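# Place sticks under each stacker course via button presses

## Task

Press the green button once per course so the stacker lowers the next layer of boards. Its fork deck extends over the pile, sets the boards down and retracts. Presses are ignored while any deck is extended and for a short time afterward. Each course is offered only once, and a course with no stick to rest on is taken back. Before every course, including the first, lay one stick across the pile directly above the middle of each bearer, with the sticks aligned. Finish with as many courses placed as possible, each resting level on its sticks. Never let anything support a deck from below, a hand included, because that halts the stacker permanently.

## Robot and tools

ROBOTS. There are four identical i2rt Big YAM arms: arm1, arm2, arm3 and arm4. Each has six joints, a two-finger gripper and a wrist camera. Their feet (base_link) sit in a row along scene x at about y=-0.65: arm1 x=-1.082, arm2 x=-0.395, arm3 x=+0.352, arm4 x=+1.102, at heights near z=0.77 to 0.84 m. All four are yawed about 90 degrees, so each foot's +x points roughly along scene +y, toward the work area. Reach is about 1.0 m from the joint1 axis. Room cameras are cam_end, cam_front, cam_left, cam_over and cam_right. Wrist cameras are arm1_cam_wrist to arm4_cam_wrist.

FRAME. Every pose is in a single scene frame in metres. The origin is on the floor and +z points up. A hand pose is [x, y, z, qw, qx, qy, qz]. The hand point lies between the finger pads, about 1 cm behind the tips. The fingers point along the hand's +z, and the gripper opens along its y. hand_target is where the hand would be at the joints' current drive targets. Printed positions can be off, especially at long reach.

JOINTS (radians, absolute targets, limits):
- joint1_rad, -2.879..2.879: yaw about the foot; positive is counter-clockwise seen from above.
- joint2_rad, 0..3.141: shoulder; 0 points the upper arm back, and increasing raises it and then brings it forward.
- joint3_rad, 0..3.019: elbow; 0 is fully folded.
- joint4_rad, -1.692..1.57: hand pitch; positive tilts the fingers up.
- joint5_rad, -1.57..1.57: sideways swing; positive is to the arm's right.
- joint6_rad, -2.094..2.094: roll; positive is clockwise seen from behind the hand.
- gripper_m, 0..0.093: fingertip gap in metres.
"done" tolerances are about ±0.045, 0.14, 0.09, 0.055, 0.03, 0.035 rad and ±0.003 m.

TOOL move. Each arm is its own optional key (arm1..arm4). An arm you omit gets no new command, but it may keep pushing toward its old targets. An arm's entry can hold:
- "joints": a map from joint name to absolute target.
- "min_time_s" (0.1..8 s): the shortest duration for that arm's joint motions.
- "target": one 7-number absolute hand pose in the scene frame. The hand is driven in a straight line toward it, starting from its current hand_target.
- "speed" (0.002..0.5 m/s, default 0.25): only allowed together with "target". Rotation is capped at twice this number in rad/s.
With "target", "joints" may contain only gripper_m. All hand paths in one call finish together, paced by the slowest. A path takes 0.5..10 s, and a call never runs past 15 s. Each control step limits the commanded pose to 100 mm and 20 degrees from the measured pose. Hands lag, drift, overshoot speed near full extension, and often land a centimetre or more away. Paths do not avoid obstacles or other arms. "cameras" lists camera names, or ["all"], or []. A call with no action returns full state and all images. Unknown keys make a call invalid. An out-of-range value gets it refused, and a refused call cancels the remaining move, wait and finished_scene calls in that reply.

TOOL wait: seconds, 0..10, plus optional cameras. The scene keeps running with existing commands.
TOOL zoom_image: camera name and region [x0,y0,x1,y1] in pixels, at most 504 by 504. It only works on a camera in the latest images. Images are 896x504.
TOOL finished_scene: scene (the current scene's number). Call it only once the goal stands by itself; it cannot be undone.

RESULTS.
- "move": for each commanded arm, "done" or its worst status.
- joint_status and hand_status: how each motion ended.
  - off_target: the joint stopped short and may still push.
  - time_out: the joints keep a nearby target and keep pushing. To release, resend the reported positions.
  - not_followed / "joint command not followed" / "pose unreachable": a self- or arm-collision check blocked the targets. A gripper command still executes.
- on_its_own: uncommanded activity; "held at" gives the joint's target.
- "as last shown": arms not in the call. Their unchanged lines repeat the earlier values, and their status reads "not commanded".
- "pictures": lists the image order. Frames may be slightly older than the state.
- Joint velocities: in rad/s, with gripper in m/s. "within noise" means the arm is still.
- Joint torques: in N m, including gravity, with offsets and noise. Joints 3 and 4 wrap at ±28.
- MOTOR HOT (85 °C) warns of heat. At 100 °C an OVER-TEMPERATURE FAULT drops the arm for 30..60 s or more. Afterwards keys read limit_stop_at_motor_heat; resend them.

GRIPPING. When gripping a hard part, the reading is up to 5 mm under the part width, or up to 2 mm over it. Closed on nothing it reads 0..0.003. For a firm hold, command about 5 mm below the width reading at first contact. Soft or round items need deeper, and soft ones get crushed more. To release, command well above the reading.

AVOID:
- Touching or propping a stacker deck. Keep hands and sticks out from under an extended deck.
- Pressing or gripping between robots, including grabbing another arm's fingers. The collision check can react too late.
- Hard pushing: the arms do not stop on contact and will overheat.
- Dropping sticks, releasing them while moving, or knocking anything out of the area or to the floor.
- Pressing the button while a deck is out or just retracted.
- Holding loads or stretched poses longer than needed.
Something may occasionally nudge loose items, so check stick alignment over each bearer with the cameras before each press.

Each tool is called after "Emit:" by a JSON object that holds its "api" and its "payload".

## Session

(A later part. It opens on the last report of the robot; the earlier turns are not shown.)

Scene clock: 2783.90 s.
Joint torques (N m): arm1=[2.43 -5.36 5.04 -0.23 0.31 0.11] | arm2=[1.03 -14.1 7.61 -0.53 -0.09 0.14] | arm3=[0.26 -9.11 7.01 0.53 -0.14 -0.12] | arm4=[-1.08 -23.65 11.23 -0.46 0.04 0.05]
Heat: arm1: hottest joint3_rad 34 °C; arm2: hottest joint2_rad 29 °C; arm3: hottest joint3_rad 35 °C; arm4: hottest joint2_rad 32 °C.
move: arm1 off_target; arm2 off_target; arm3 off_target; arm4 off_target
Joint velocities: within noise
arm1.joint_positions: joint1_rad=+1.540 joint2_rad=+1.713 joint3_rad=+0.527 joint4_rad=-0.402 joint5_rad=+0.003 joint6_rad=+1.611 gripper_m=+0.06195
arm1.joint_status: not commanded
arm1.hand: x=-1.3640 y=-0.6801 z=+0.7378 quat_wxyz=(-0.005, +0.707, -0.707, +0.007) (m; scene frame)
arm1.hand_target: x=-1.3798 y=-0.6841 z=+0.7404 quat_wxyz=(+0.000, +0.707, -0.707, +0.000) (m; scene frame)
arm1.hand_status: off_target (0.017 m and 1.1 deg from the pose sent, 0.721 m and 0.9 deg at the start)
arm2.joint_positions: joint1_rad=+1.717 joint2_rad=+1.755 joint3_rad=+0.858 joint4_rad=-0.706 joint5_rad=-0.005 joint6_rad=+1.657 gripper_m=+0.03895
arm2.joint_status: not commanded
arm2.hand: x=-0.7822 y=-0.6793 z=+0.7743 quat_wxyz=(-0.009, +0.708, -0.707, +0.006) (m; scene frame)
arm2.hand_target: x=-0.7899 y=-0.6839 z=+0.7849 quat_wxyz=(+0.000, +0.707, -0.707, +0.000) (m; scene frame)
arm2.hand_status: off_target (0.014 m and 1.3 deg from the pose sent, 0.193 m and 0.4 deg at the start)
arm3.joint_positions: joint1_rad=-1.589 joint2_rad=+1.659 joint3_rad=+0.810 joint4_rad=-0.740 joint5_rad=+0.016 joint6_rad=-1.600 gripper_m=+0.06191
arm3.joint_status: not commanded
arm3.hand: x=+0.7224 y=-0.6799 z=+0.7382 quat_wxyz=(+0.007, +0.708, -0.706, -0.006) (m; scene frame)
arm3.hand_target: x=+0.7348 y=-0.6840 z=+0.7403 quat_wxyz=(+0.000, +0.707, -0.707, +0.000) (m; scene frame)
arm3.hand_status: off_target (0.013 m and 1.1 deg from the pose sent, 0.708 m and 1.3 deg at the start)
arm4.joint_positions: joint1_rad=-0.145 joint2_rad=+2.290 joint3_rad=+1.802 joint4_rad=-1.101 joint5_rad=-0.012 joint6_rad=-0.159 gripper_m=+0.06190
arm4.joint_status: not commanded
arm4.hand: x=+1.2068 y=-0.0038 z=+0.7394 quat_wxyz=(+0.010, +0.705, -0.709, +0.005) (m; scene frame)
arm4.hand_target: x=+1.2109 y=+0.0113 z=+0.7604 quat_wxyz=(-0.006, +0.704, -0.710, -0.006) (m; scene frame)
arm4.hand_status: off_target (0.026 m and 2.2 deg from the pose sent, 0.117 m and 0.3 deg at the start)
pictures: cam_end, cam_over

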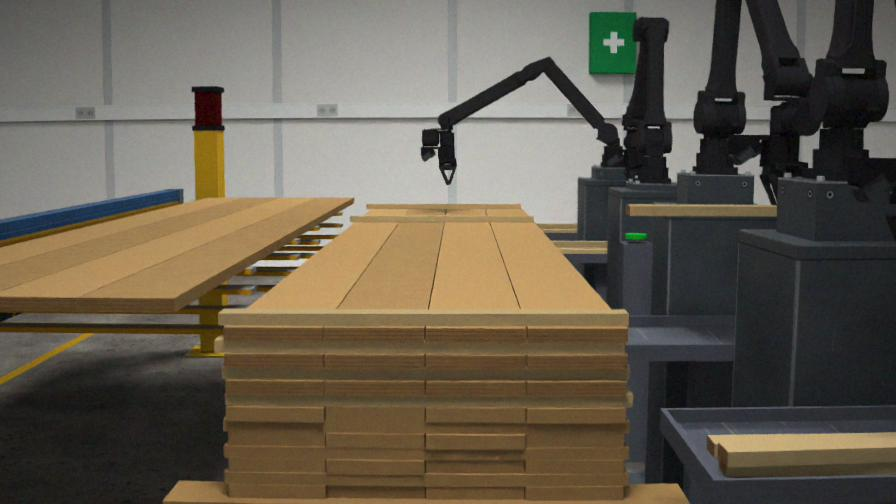

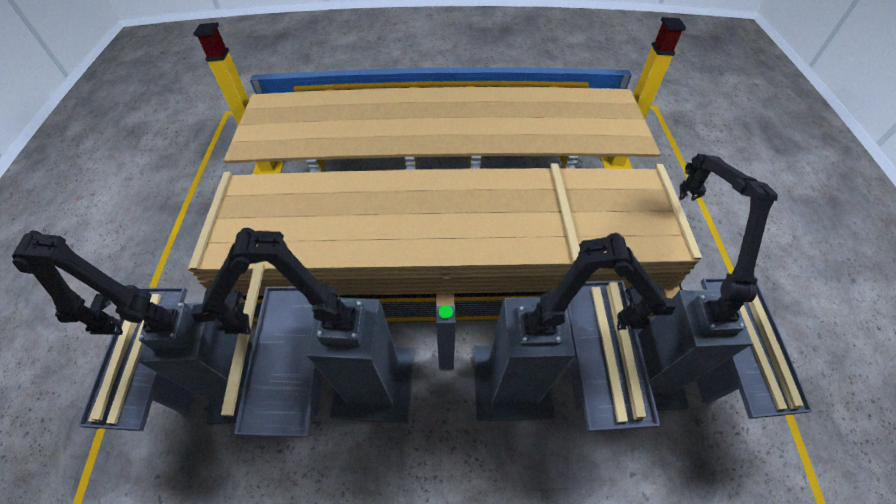

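Emit:
{"api": "move", "payload": {"arm2": {"target": [-0.780, -0.45, 0.79, 0.0, 0.7071, -0.7071, 0.0], "speed": 0.25}, "arm3": {"target": [0.728, -0.684, 0.61, 0.0, 0.7071, -0.7071, 0.0], "speed": 0.2}, "arm4": {"target": [1.370, -0.684, 0.74, 0.0, 0.7071, -0.7071, 0.0], "speed": 0.35}, "cameras": ["arm3_cam_wrist"]}}

Emit:
{"api": "move", "payload": {"arm2": {"target": [-0.620, 0.042, 0.765, -0.030, 0.710, -0.704, -0.030], "speed": 0.25}, "cameras": ["cam_end", "cam_over"]}}

Emit:
{"api": "zoom_image", "payload": {"camera": "cam_over", "region": [250, 130, 410, 290]}}

Emit:
{"api": "zoom_image", "payload": {"camera": "cam_end", "region": [270, 160, 600, 270]}}

Scene clock: 2800.87 s.
Joint torques (N m): arm1=[2.2 -5.13 5.07 -0.1 0.32 0.12] | arm2=[-0.26 -13.22 11.36 -0.51 -0.01 -0.09] | arm3=[-0.03 -9.7 2.8 0.76 -0.14 -0.11] | arm4=[-1.9 -6.83 7.06 -0.1 -0.11 -0.04]
Heat: arm1: hottest joint3_rad 33 °C; arm2: hottest joint2_rad 28 °C; arm3: hottest joint3_rad 35 °C; arm4: hottest joint2_rad 31 °C.
move: arm2 off_target; arm3 off_target; arm4 off_target
Joint velocities: within noise
arm1: as last shown
arm1.joint_positions: joint1_rad=+1.540 joint2_rad=+1.713 joint3_rad=+0.527 joint4_rad=-0.402 joint5_rad=+0.003 joint6_rad=+1.612 gripper_m=+0.06195
arm2.joint_positions: joint1_rad=+1.169 joint2_rad=+1.792 joint3_rad=+0.926 joint4_rad=-0.756 joint5_rad=+0.000 joint6_rad=+1.118 gripper_m=+0.03895
arm2.joint_status: not commanded
arm2.hand: x=-0.7593 y=-0.4642 z=+0.7780 quat_wxyz=(-0.007, +0.705, -0.709, +0.018) (m; scene frame)
arm2.hand_target: x=-0.7793 y=-0.4504 z=+0.7906 quat_wxyz=(+0.000, +0.707, -0.707, +0.000) (m; scene frame)
arm2.hand_status: off_target (0.028 m and 2.2 deg from the pose sent, 0.230 m and 1.3 deg at the start)
arm3.joint_positions: joint1_rad=-1.591 joint2_rad=+1.982 joint3_rad=+0.792 joint4_rad=-0.367 joint5_rad=+0.016 joint6_rad=-1.605 gripper_m=+0.06191
arm3.joint_status: not commanded
arm3.hand: x=+0.7327 y=-0.6791 z=+0.6191 quat_wxyz=(-0.004, +0.709, -0.705, +0.006) (m; scene frame)
arm3.hand_target: x=+0.7277 y=-0.6838 z=+0.6103 quat_wxyz=(+0.000, +0.707, -0.707, +0.000) (m; scene frame)
arm3.hand_status: off_target (0.011 m and 0.9 deg from the pose sent, 0.128 m and 1.1 deg at the start)
arm4.joint_positions: joint1_rad=-1.664 joint2_rad=+1.502 joint3_rad=+0.479 joint4_rad=-0.566 joint5_rad=-0.001 joint6_rad=-1.687 gripper_m=+0.06190
arm4.joint_status: not commanded
arm4.hand: x=+1.3582 y=-0.6792 z=+0.7387 quat_wxyz=(+0.004, +0.709, -0.705, -0.003) (m; scene frame)
arm4.hand_target: x=+1.3698 y=-0.6840 z=+0.7402 quat_wxyz=(+0.000, +0.707, -0.707, +0.000) (m; scene frame)
arm4.hand_status: off_target (0.013 m and 0.7 deg from the pose sent, 0.699 m and 1.3 deg at the start)
pictures: arm3_cam_wrist

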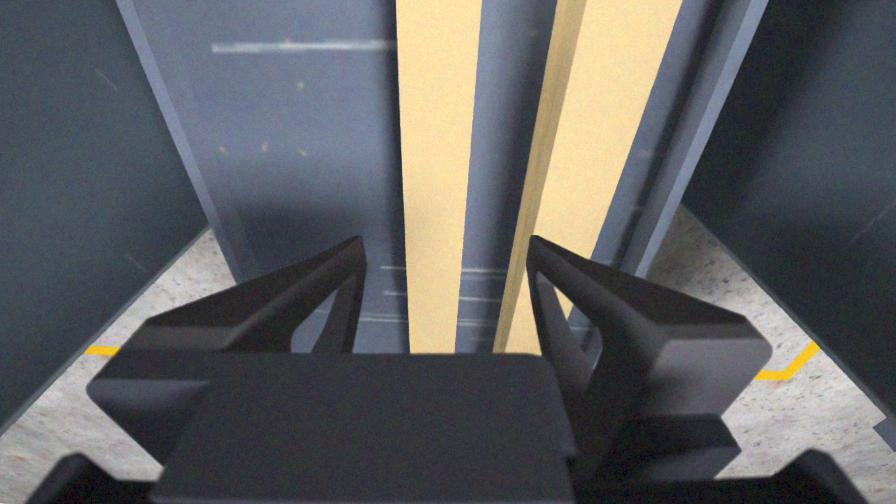

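Scene clock: 2804.10 s.
Joint torques (N m): arm1=[2.26 -5.19 5.08 -0.14 0.31 0.12] | arm2=[0.44 -23.94 15.38 -0.39 -0.05 -0.09] | arm3=[-0.03 -9.64 2.8 0.77 -0.13 -0.1] | arm4=[-1.9 -6.77 7.05 -0.1 -0.11 -0.04]
Heat: arm1: hottest joint3_rad 33 °C; arm2: hottest joint2_rad 29 °C; arm3: hottest joint3_rad 34 °C; arm4: hottest joint2_rad 31 °C.
move: arm2 off_target
Joint velocities: within noise
arm1, arm3, arm4: as last shown
arm2.joint_positions: joint1_rad=+0.383 joint2_rad=+2.424 joint3_rad=+1.952 joint4_rad=-1.086 joint5_rad=+0.036 joint6_rad=+0.330 gripper_m=+0.03895
arm2.joint_status: not commanded
arm2.hand: x=-0.6114 y=+0.0161 z=+0.7397 quat_wxyz=(-0.017, +0.705, -0.709, -0.004) (m; scene frame)
arm2.hand_target: x=-0.6194 y=+0.0402 z=+0.7658 quat_wxyz=(-0.030, +0.709, -0.704, -0.030) (m; scene frame)
arm2.hand_status: off_target (0.037 m and 3.5 deg from the pose sent, 0.525 m and 6.2 deg at the start)
arm4.joint_positions: joint1_rad=-1.664 joint2_rad=+1.502 joint3_rad=+0.479 joint4_rad=-0.566 joint5_rad=-0.001 joint6_rad=-1.688 gripper_m=+0.06190
pictures: cam_end, cam_over

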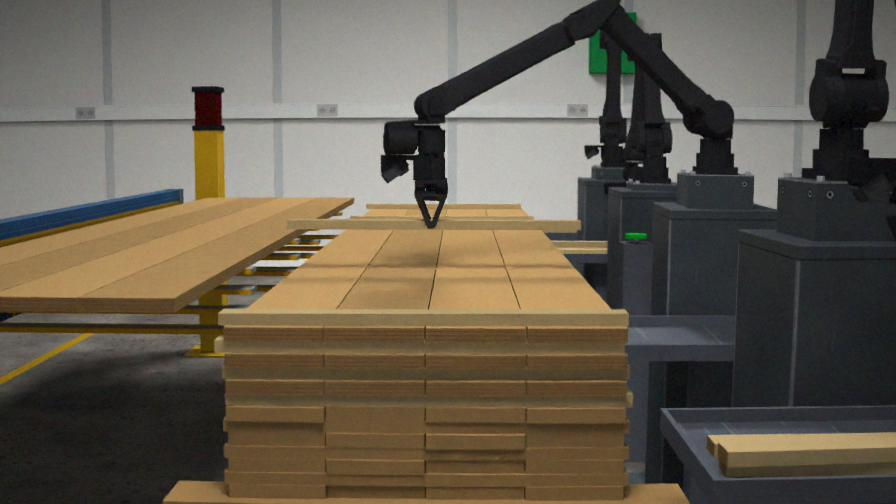

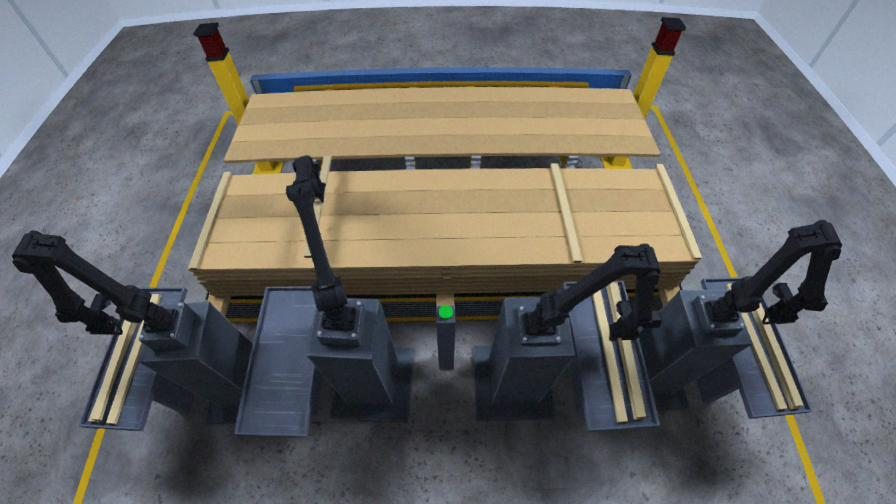

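Scaled by 3.150.

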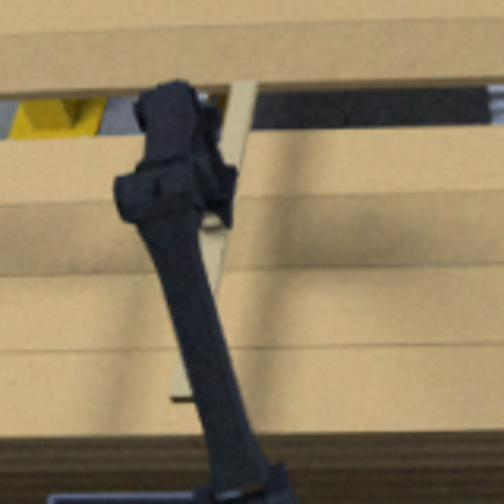

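Scaled by 1.527.

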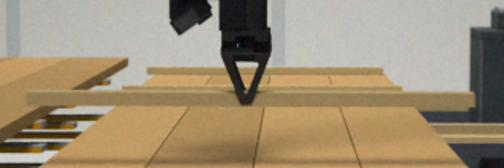

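Emit:
{"api": "move", "payload": {"arm2": {"target": [-0.622, 0.044, 0.684, -0.034, 0.708, -0.706, -0.034], "speed": 0.08}, "arm3": {"target": [0.716, -0.684, 0.535, 0.0, 0.7071, -0.7071, 0.0], "speed": 0.1}, "cameras": ["cam_end", "cam_over", "arm3_cam_wrist"]}}

Emit:
{"api": "zoom_image", "payload": {"camera": "cam_over", "region": [250, 130, 410, 290]}}

Emit:
{"api": "zoom_image", "payload": {"camera": "cam_end", "region": [270, 180, 600, 290]}}

Emit:
{"api": "zoom_image", "payload": {"camera": "arm3_cam_wrist", "region": [300, 150, 600, 370]}}

Scene clock: 2826.13 s.
Joint torques (N m): arm1=[2.32 -5.3 5.12 -0.1 0.31 0.12] | arm2=[0.79 -24.64 13.82 0.47 0.08 -0.03] | arm3=[-0.03 -10.23 1.91 0.75 -0.13 -0.11] | arm4=[-1.9 -6.89 7.06 -0.1 -0.11 -0.04]
Heat: arm1: hottest joint3_rad 32 °C; arm2: hottest joint2_rad 32 °C; arm3: hottest joint3_rad 33 °C; arm4: hottest joint2_rad 29 °C.
move: arm2 off_target; arm3 done
Joint velocities: within noise
arm1, arm4: as last shown
arm2.joint_positions: joint1_rad=+0.383 joint2_rad=+2.543 joint3_rad=+1.952 joint4_rad=-0.973 joint5_rad=+0.036 joint6_rad=+0.330 gripper_m=+0.03895
arm2.joint_status: not commanded
arm2.hand: x=-0.6112 y=+0.0134 z=+0.6599 quat_wxyz=(-0.016, +0.705, -0.709, -0.001) (m; scene frame)
arm2.hand_target: x=-0.6215 y=+0.0421 z=+0.6855 quat_wxyz=(-0.034, +0.707, -0.705, -0.034) (m; scene frame)
arm2.hand_status: off_target (0.040 m and 4.3 deg from the pose sent, 0.063 m and 4.0 deg at the start)
arm3.joint_positions: joint1_rad=-1.595 joint2_rad=+2.201 joint3_rad=+0.795 joint4_rad=-0.164 joint5_rad=+0.016 joint6_rad=-1.610 gripper_m=+0.06191
arm3.joint_status: not commanded
arm3.hand: x=+0.7142 y=-0.6792 z=+0.5426 quat_wxyz=(+0.001, +0.709, -0.705, +0.001) (m; scene frame)
arm3.hand_target: x=+0.7157 y=-0.6840 z=+0.5352 quat_wxyz=(+0.000, +0.707, -0.707, +0.000) (m; scene frame)
arm3.hand_status: done (0.009 m and 0.3 deg from the pose sent, 0.086 m and 0.9 deg at the start)
pictures: arm3_cam_wrist, cam_end, cam_over

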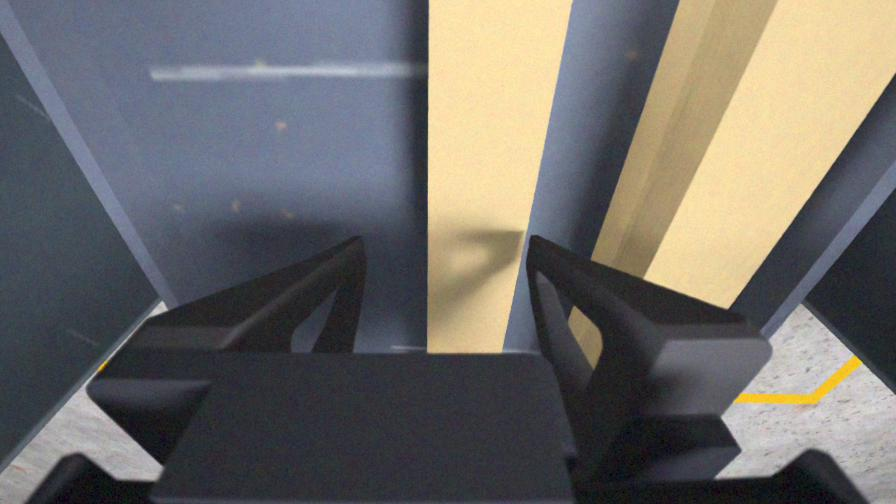

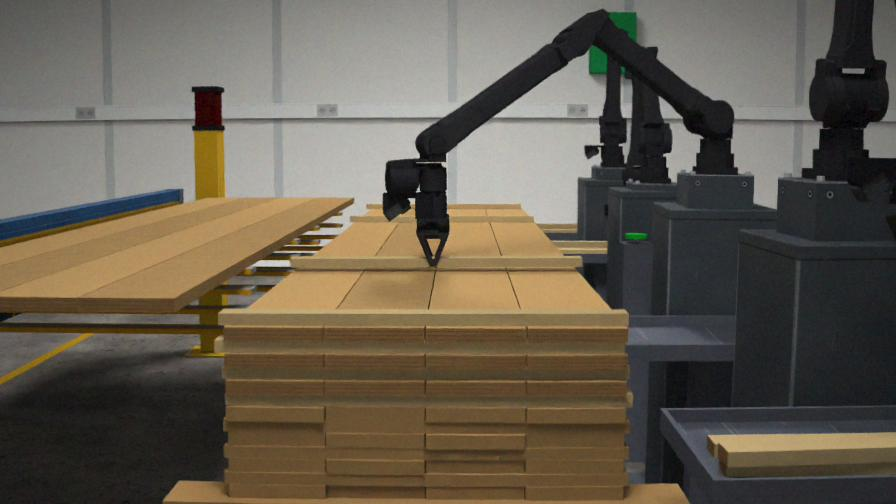

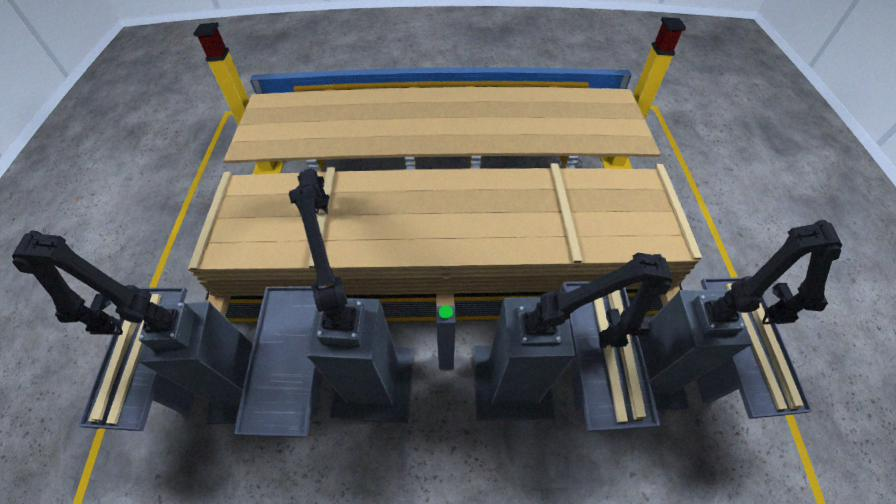

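Scaled by 3.150.

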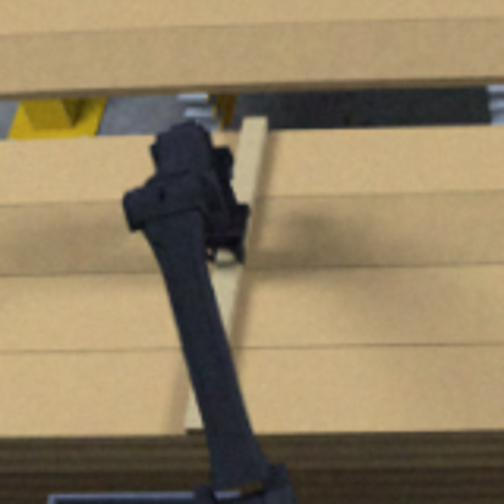

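Scaled by 1.527.

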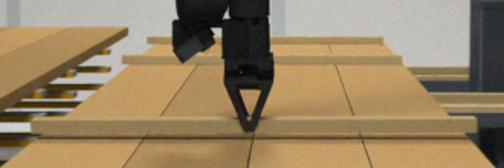

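Scaled by 1.680.

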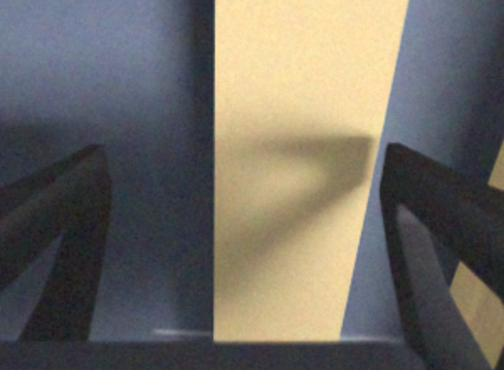

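Emit:
{"api": "move", "payload": {"arm2": {"target": [-0.624, 0.048, 0.657, -0.036, 0.706, -0.708, -0.036], "speed": 0.05}, "arm3": {"target": [0.731, -0.684, 0.528, 0.0, 0.7071, -0.7071, 0.0], "speed": 0.05}, "cameras": ["cam_end", "cam_over", "arm3_cam_wrist"]}}

Emit:
{"api": "zoom_image", "payload": {"camera": "cam_over", "region": [250, 130, 410, 290]}}

Emit:
{"api": "zoom_image", "payload": {"camera": "cam_end", "region": [270, 180, 600, 290]}}

Emit:
{"api": "zoom_image", "payload": {"camera": "arm3_cam_wrist", "region": [300, 150, 600, 370]}}

Scene clock: 2856.93 s.
Joint torques (N m): arm1=[2.49 -5.25 5.07 -0.16 0.32 0.12] | arm2=[0.91 -23.12 14.01 0.83 0.12 0.04] | arm3=[0.09 -10.58 2.22 0.06 -0.13 -0.09] | arm4=[-1.9 -6.83 7.06 -0.12 -0.11 -0.04]
Heat: arm1: hottest joint3_rad 31 °C; arm2: hottest joint3_rad 33 °C; arm3: hottest joint3_rad 31 °C; arm4: hottest joint2_rad 27 °C.
move: arm2 off_target; arm3 off_target
Joint velocities: within noise
arm1, arm4: as last shown
arm2.joint_positions: joint1_rad=+0.383 joint2_rad=+2.571 joint3_rad=+1.978 joint4_rad=-0.952 joint5_rad=+0.036 joint6_rad=+0.330 gripper_m=+0.03895
arm2.joint_status: not commanded
arm2.hand: x=-0.6140 y=+0.0220 z=+0.6496 quat_wxyz=(-0.021, +0.705, -0.709, -0.010) (m; scene frame)
arm2.hand_target: x=-0.6236 y=+0.0465 z=+0.6584 quat_wxyz=(-0.036, +0.705, -0.707, -0.036) (m; scene frame)
arm2.hand_status: off_target (0.029 m and 3.5 deg from the pose sent, 0.037 m and 4.6 deg at the start)
arm3.joint_positions: joint1_rad=-1.595 joint2_rad=+2.227 joint3_rad=+0.842 joint4_rad=-0.164 joint5_rad=+0.016 joint6_rad=-1.610 gripper_m=+0.06191
arm3.joint_status: not commanded
arm3.hand: x=+0.7349 y=-0.6798 z=+0.5371 quat_wxyz=(-0.007, +0.709, -0.705, +0.009) (m; scene frame)
arm3.hand_target: x=+0.7307 y=-0.6839 z=+0.5283 quat_wxyz=(+0.000, +0.707, -0.707, +0.000) (m; scene frame)
arm3.hand_status: off_target (0.011 m and 1.4 deg from the pose sent, 0.023 m and 0.3 deg at the start)
pictures: arm3_cam_wrist, cam_end, cam_over

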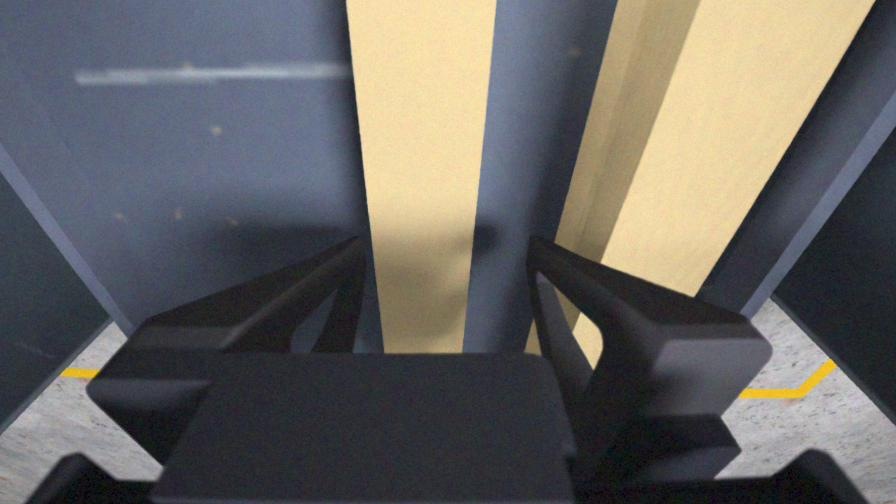

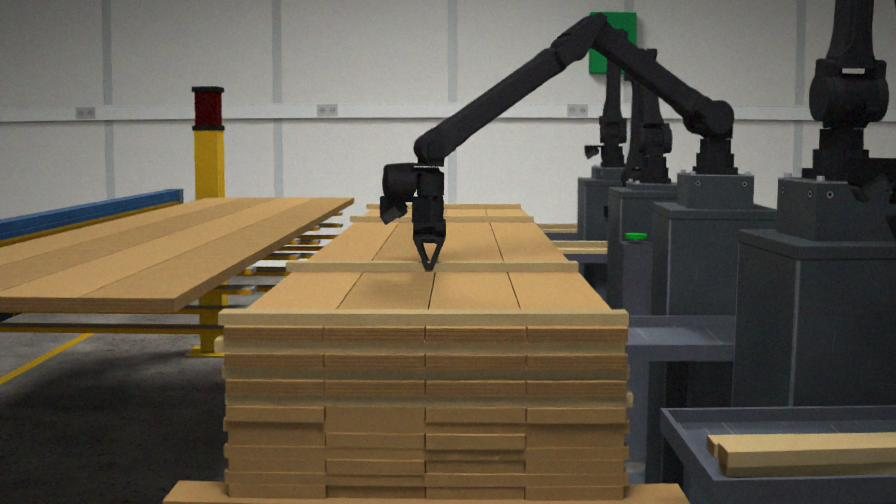

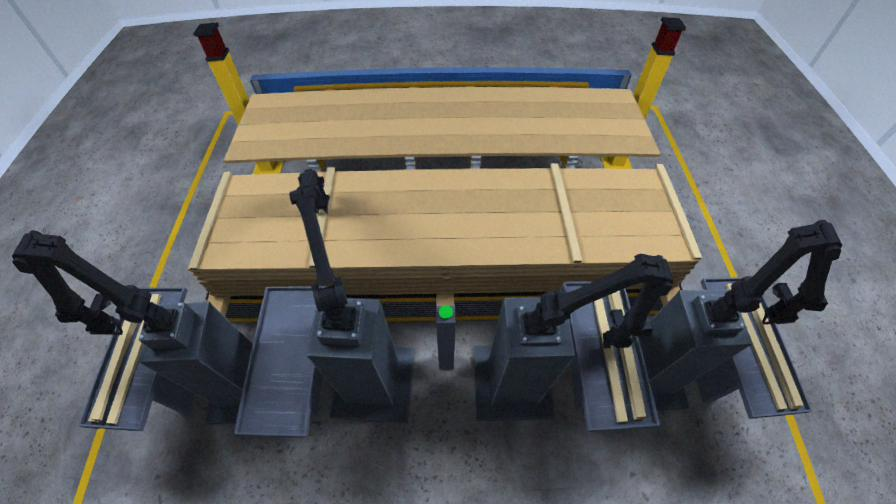

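Scaled by 3.150.

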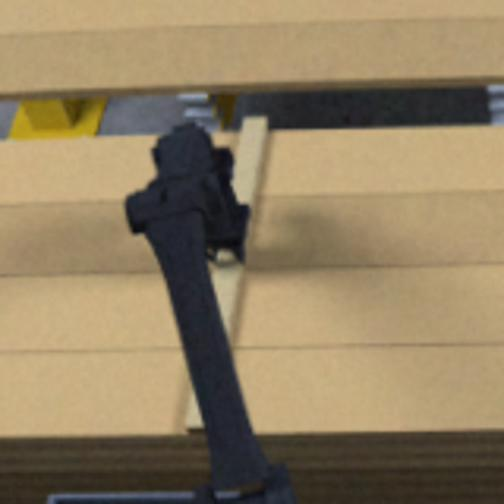

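Scaled by 1.527.

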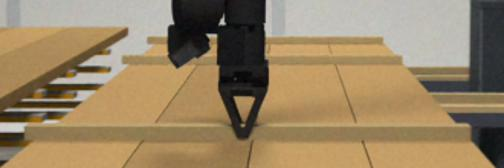

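Scaled by 1.680.

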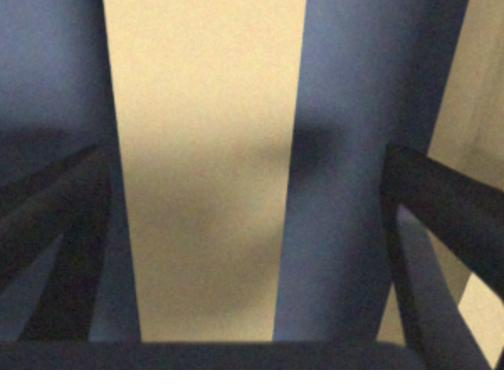

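Emit:
{"api": "move", "payload": {"arm2": {"target": [-0.622, 0.044, 0.660, -0.036, 0.706, -0.708, -0.036], "speed": 0.03, "joints": {"gripper_m": 0.062}}, "arm3": {"target": [0.7215, -0.684, 0.512, 0.0, 0.7071, -0.7071, 0.0], "speed": 0.04}, "cameras": ["arm3_cam_wrist"]}}

Emit:
{"api": "zoom_image", "payload": {"camera": "arm3_cam_wrist", "region": [300, 150, 600, 370]}}

Emit:
{"api": "move", "payload": {"arm2": {"target": [-0.620, 0.044, 0.780, -0.030, 0.707, -0.707, -0.030], "speed": 0.08}, "cameras": ["cam_end", "cam_over"]}}

Emit:
{"api": "zoom_image", "payload": {"camera": "cam_over", "region": [250, 130, 410, 290]}}

Scene clock: 2872.80 s.
Joint torques (N m): arm1=[2.26 -5.19 5 -0.17 0.33 0.12] | arm2=[0.79 -23.94 12.12 0.58 0.1 0.03] | arm3=[0.03 -10.58 1.13 0.77 -0.13 -0.1] | arm4=[-2.02 -6.83 7.08 -0.09 -0.11 -0.04]
Heat: arm1: hottest joint3_rad 31 °C; arm2: hottest joint3_rad 34 °C; arm3: hottest joint3_rad 30 °C; arm4: hottest joint2_rad 26 °C.
move: arm2 off_target; arm3 off_target
Joint velocities: within noise
arm1, arm4: as last shown
arm2.joint_positions: joint1_rad=+0.383 joint2_rad=+2.572 joint3_rad=+1.979 joint4_rad=-0.937 joint5_rad=+0.037 joint6_rad=+0.330 gripper_m=+0.06193
arm2.joint_status: all done
arm2.hand: x=-0.6150 y=+0.0255 z=+0.6496 quat_wxyz=(-0.024, +0.705, -0.709, -0.016) (m; scene frame)
arm2.hand_target: x=-0.6218 y=+0.0433 z=+0.6606 quat_wxyz=(-0.036, +0.705, -0.707, -0.036) (m; scene frame)
arm2.hand_status: off_target (0.022 m and 2.7 deg from the pose sent, 0.026 m and 3.5 deg at the start)
arm3.joint_positions: joint1_rad=-1.595 joint2_rad=+2.272 joint3_rad=+0.842 joint4_rad=-0.131 joint5_rad=+0.016 joint6_rad=-1.610 gripper_m=+0.06191
arm3.joint_status: not commanded
arm3.hand: x=+0.7263 y=-0.6793 z=+0.5212 quat_wxyz=(-0.003, +0.709, -0.705, +0.005) (m; scene frame)
arm3.hand_target: x=+0.7212 y=-0.6839 z=+0.5123 quat_wxyz=(+0.000, +0.707, -0.707, +0.000) (m; scene frame)
arm3.hand_status: off_target (0.011 m and 0.7 deg from the pose sent, 0.029 m and 1.4 deg at the start)
pictures: arm3_cam_wrist

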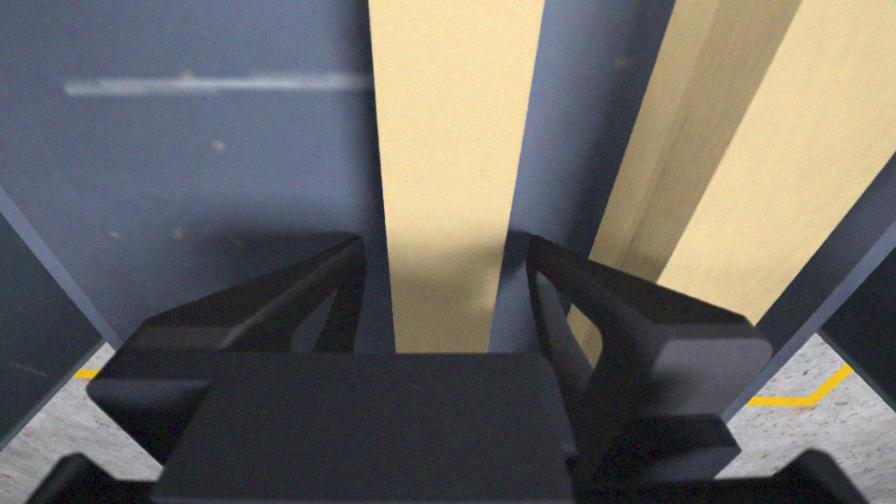

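Scaled by 1.680.

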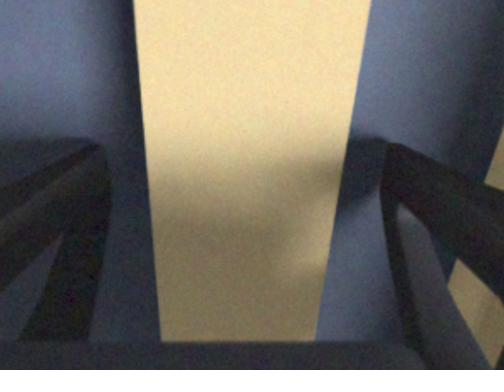

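Scene clock: 2874.97 s.
Joint torques (N m): arm1=[2.2 -5.25 5.08 -0.13 0.31 0.11] | arm2=[0.56 -24.41 14.26 -0.32 -0.1 -0.02] | arm3=[-0.03 -10.58 1.13 0.77 -0.13 -0.1] | arm4=[-1.96 -6.83 7.06 -0.09 -0.11 -0.04]
Heat: arm1: hottest joint3_rad 31 °C; arm2: hottest joint3_rad 34 °C; arm3: hottest joint3_rad 30 °C; arm4: hottest joint2_rad 26 °C.
move: arm2 off_target
Joint velocities: within noise
arm1, arm3, arm4: as last shown
arm2.joint_positions: joint1_rad=+0.383 joint2_rad=+2.422 joint3_rad=+1.989 joint4_rad=-1.120 joint5_rad=+0.037 joint6_rad=+0.330 gripper_m=+0.06193
arm2.joint_status: not commanded
arm2.hand: x=-0.6135 y=+0.0236 z=+0.7546 quat_wxyz=(-0.019, +0.705, -0.709, -0.006) (m; scene frame)
arm2.hand_target: x=-0.6196 y=+0.0428 z=+0.7805 quat_wxyz=(-0.030, +0.707, -0.706, -0.030) (m; scene frame)
arm2.hand_status: off_target (0.033 m and 3.0 deg from the pose sent, 0.132 m and 1.8 deg at the start)
pictures: cam_end, cam_over

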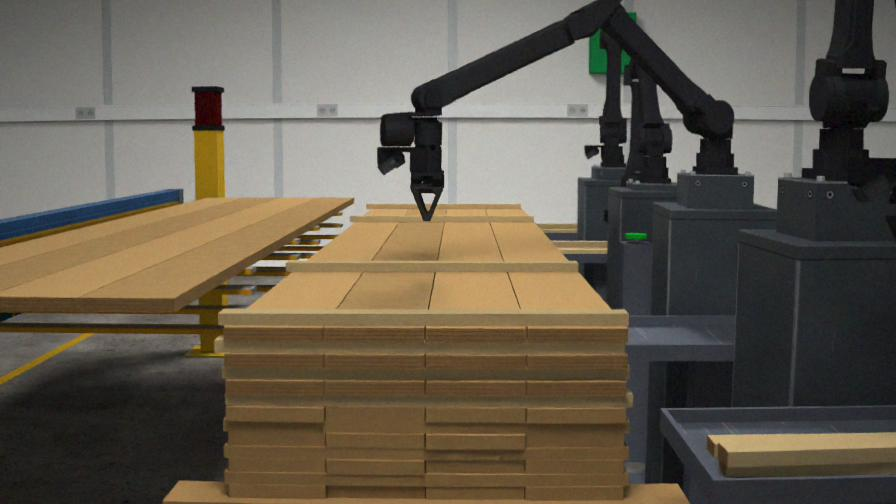

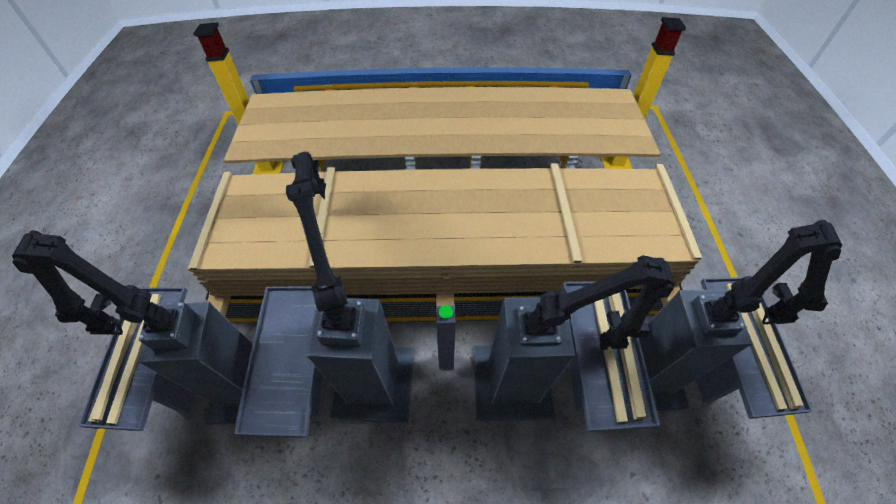

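Scaled by 3.150.

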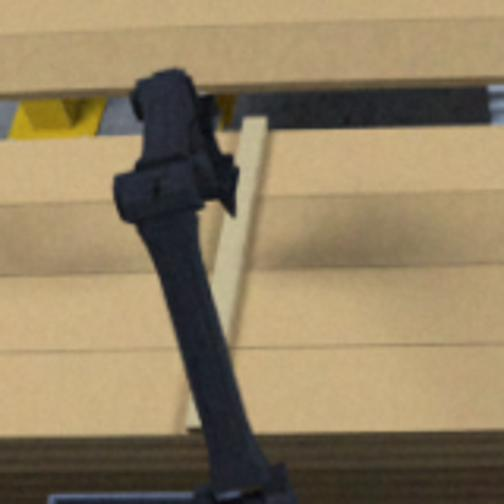

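Emit:
{"api": "move", "payload": {"arm2": {"target": [-0.720, -0.684, 0.74, 0.0, 0.7071, -0.7071, 0.0], "speed": 0.35}, "arm3": {"joints": {"gripper_m": 0.033}}, "cameras": []}}

Emit:
{"api": "move", "payload": {"arm3": {"target": [0.724, -0.684, 0.60, 0.0, 0.7071, -0.7071, 0.0], "speed": 0.06}, "cameras": ["arm3_cam_wrist"]}}

Emit:
{"api": "move", "payload": {"arm3": {"target": [0.724, -0.684, 0.79, 0.0, 0.7071, -0.7071, 0.0], "speed": 0.15}, "cameras": ["cam_right"]}}

Emit:
{"api": "move", "payload": {"arm3": {"target": [0.68, -0.42, 0.795, 0.0, 0.7071, -0.7071, 0.0], "speed": 0.25}, "cameras": ["cam_right", "cam_over"]}}

Scene clock: 2894.23 s.
Joint torques (N m): arm1=[2.08 -5.25 5.07 -0.09 0.32 0.12] | arm2=[1.44 -9.29 7.9 -0.08 0.13 0.21] | arm3=[0.03 -10.52 1.16 0.75 -0.12 -0.11] | arm4=[-1.96 -6.77 7.06 -0.09 -0.11 -0.04]
Heat: arm1: hottest joint3_rad 30 °C; arm2: hottest joint3_rad 35 °C; arm3: hottest joint3_rad 29 °C; arm4: hottest joint2_rad 26 °C.
move: arm2 off_target; arm3 off_target
Joint velocities: within noise
arm1, arm4: as last shown
arm2.joint_positions: joint1_rad=+1.733 joint2_rad=+1.713 joint3_rad=+0.614 joint4_rad=-0.508 joint5_rad=-0.012 joint6_rad=+1.673 gripper_m=+0.06193
arm2.joint_status: not commanded
arm2.hand: x=-0.7019 y=-0.6782 z=+0.7373 quat_wxyz=(-0.009, +0.708, -0.706, +0.010) (m; scene frame)
arm2.hand_target: x=-0.7195 y=-0.6841 z=+0.7405 quat_wxyz=(+0.000, +0.707, -0.707, +0.000) (m; scene frame)
arm2.hand_status: off_target (0.019 m and 1.5 deg from the pose sent, 0.716 m and 2.4 deg at the start)
arm3.joint_positions: joint1_rad=-1.596 joint2_rad=+2.272 joint3_rad=+0.842 joint4_rad=-0.130 joint5_rad=+0.016 joint6_rad=-1.609 gripper_m=+0.03722
arm3.joint_status: gripper_m off_target (ended at +0.03725, target +0.03300)
arm3.hand: x=+0.7264 y=-0.6794 z=+0.5212 quat_wxyz=(-0.003, +0.708, -0.706, +0.005) (m; scene frame)
arm3.hand_target: x=+0.7212 y=-0.6838 z=+0.5123 quat_wxyz=(+0.000, +0.707, -0.707, +0.000) (m; scene frame)
arm3.hand_status: not commanded
pictures: none
No camera images: "cameras" was empty.

Scene clock: 2896.40 s.
Joint torques (N m): arm1=[2.49 -5.25 5.05 -0.13 0.31 0.13] | arm2=[1.49 -9.29 7.9 -0.08 0.13 0.19] | arm3=[0.26 -13.68 1.85 0.01 -0.11 -0.08] | arm4=[-1.96 -6.83 7.08 -0.09 -0.11 -0.04]
Heat: arm1: hottest joint3_rad 30 °C; arm2: hottest joint3_rad 35 °C; arm3: hottest joint3_rad 29 °C; arm4: hottest joint2_rad 26 °C.
move: arm3 done
Joint velocities: within noise
arm1.joint_positions: joint1_rad=+1.540 joint2_rad=+1.713 joint3_rad=+0.527 joint4_rad=-0.402 joint5_rad=+0.003 joint6_rad=+1.612 gripper_m=+0.06195
arm1.joint_status: not commanded
arm1.hand: x=-1.3640 y=-0.6801 z=+0.7378 quat_wxyz=(-0.005, +0.707, -0.707, +0.007) (m; scene frame)
arm1.hand_target: x=-1.3798 y=-0.6841 z=+0.7404 quat_wxyz=(+0.000, +0.707, -0.707, +0.000) (m; scene frame)
arm1.hand_status: not commanded
arm2, arm4: as last shown
arm2.joint_positions: joint1_rad=+1.733 joint2_rad=+1.713 joint3_rad=+0.614 joint4_rad=-0.508 joint5_rad=-0.012 joint6_rad=+1.674 gripper_m=+0.06193
arm2.hand: x=-0.7019 y=-0.6782 z=+0.7373 quat_wxyz=(-0.009, +0.707, -0.707, +0.010) (m; scene frame)
arm3.joint_positions: joint1_rad=-1.596 joint2_rad=+2.054 joint3_rad=+0.789 joint4_rad=-0.312 joint5_rad=+0.015 joint6_rad=-1.609 gripper_m=+0.03722
arm3.joint_status: not commanded
arm3.hand: x=+0.7235 y=-0.6802 z=+0.5933 quat_wxyz=(+0.002, +0.709, -0.706, -0.001) (m; scene frame)
arm3.hand_target: x=+0.7240 y=-0.6839 z=+0.5999 quat_wxyz=(+0.000, +0.707, -0.707, +0.000) (m; scene frame)
arm3.hand_status: done (0.008 m and 0.4 deg from the pose sent, 0.079 m and 0.7 deg at the start)
pictures: arm3_cam_wrist

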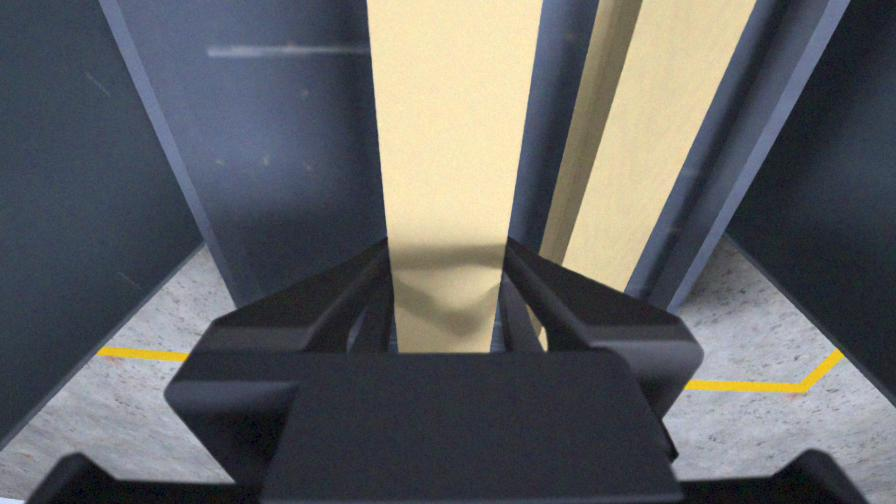

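Scene clock: 2898.47 s.
Joint torques (N m): arm1=[2.32 -5.07 5.07 -0.18 0.31 0.12] | arm2=[1.44 -9.29 7.88 -0.08 0.13 0.19] | arm3=[0.79 -10.52 8.83 -0.18 -0.11 -0.02] | arm4=[-1.96 -6.71 7.06 -0.12 -0.12 -0.04]
Heat: arm1: hottest joint3_rad 30 °C; arm2: hottest joint3_rad 35 °C; arm3: hottest joint3_rad 29 °C; arm4: hottest joint2_rad 26 °C.
move: arm3 off_target
Joint velocities: within noise
arm1, arm2: as last shown
arm3.joint_positions: joint1_rad=-1.596 joint2_rad=+1.556 joint3_rad=+0.805 joint4_rad=-0.867 joint5_rad=+0.015 joint6_rad=-1.609 gripper_m=+0.03722
arm3.joint_status: not commanded
arm3.hand: x=+0.7031 y=-0.6819 z=+0.7729 quat_wxyz=(+0.017, +0.709, -0.705, -0.017) (m; scene frame)
arm3.hand_target: x=+0.7233 y=-0.6840 z=+0.7901 quat_wxyz=(+0.000, +0.707, -0.707, +0.000) (m; scene frame)
arm3.hand_status: off_target (0.027 m and 2.7 deg from the pose sent, 0.197 m and 0.4 deg at the start)
arm4.joint_positions: joint1_rad=-1.664 joint2_rad=+1.502 joint3_rad=+0.479 joint4_rad=-0.566 joint5_rad=-0.001 joint6_rad=-1.688 gripper_m=+0.06190
arm4.joint_status: not commanded
arm4.hand: x=+1.3582 y=-0.6792 z=+0.7387 quat_wxyz=(+0.004, +0.709, -0.705, -0.003) (m; scene frame)
arm4.hand_target: x=+1.3698 y=-0.6840 z=+0.7402 quat_wxyz=(+0.000, +0.707, -0.707, +0.000) (m; scene frame)
arm4.hand_status: not commanded
pictures: cam_right

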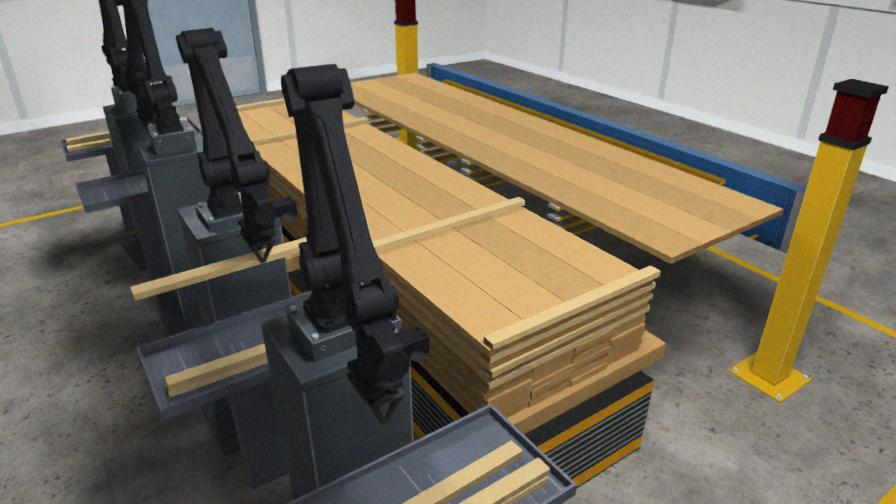

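Scene clock: 2900.57 s.
Joint torques (N m): arm1=[2.26 -5.25 5.11 -0.1 0.3 0.13] | arm2=[1.44 -9.23 7.88 -0.08 0.14 0.19] | arm3=[1.2 -9.11 9.8 -0.03 0.06 0.07] | arm4=[-2.02 -6.83 7.08 -0.1 -0.11 -0.03]
Heat: arm1: hottest joint3_rad 30 °C; arm2: hottest joint3_rad 34 °C; arm3: hottest joint3_rad 30 °C; arm4: hottest joint2_rad 26 °C.
move: arm3 off_target
Joint velocities: within noise
arm1, arm2, arm4: as last shown
arm3.joint_positions: joint1_rad=-0.917 joint2_rad=+1.613 joint3_rad=+0.914 joint4_rad=-0.902 joint5_rad=+0.007 joint6_rad=-0.929 gripper_m=+0.03722
arm3.joint_status: not commanded
arm3.hand: x=+0.6652 y=-0.4338 z=+0.7868 quat_wxyz=(+0.010, +0.708, -0.706, -0.003) (m; scene frame)
arm3.hand_target: x=+0.6795 y=-0.4203 z=+0.7953 quat_wxyz=(+0.000, +0.707, -0.707, +0.000) (m; scene frame)
arm3.hand_status: off_target (0.022 m and 1.3 deg from the pose sent, 0.264 m and 2.7 deg at the start)
pictures: cam_over, cam_right

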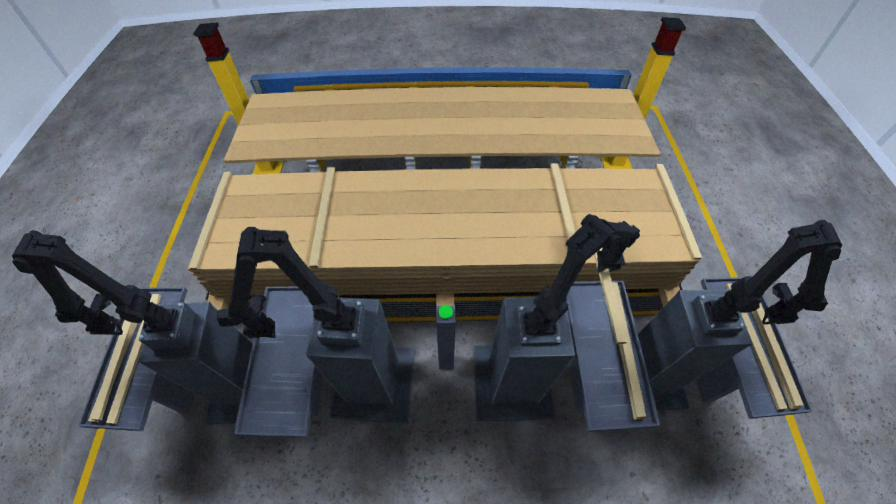

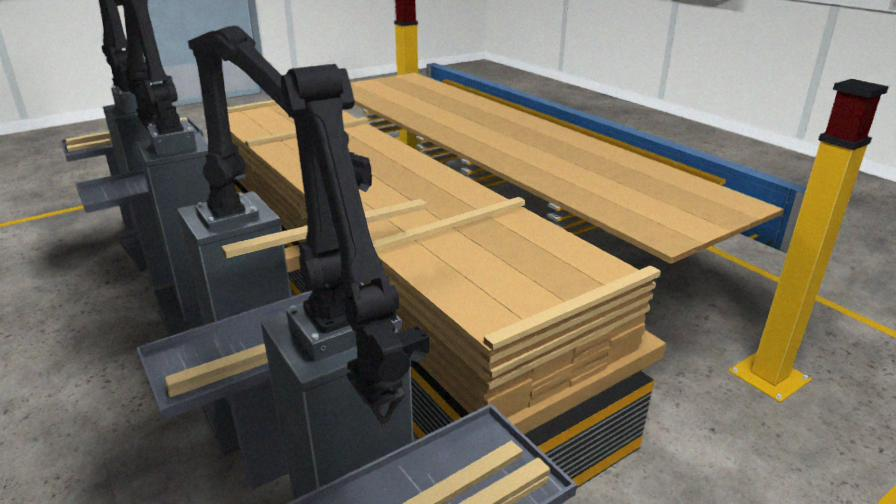

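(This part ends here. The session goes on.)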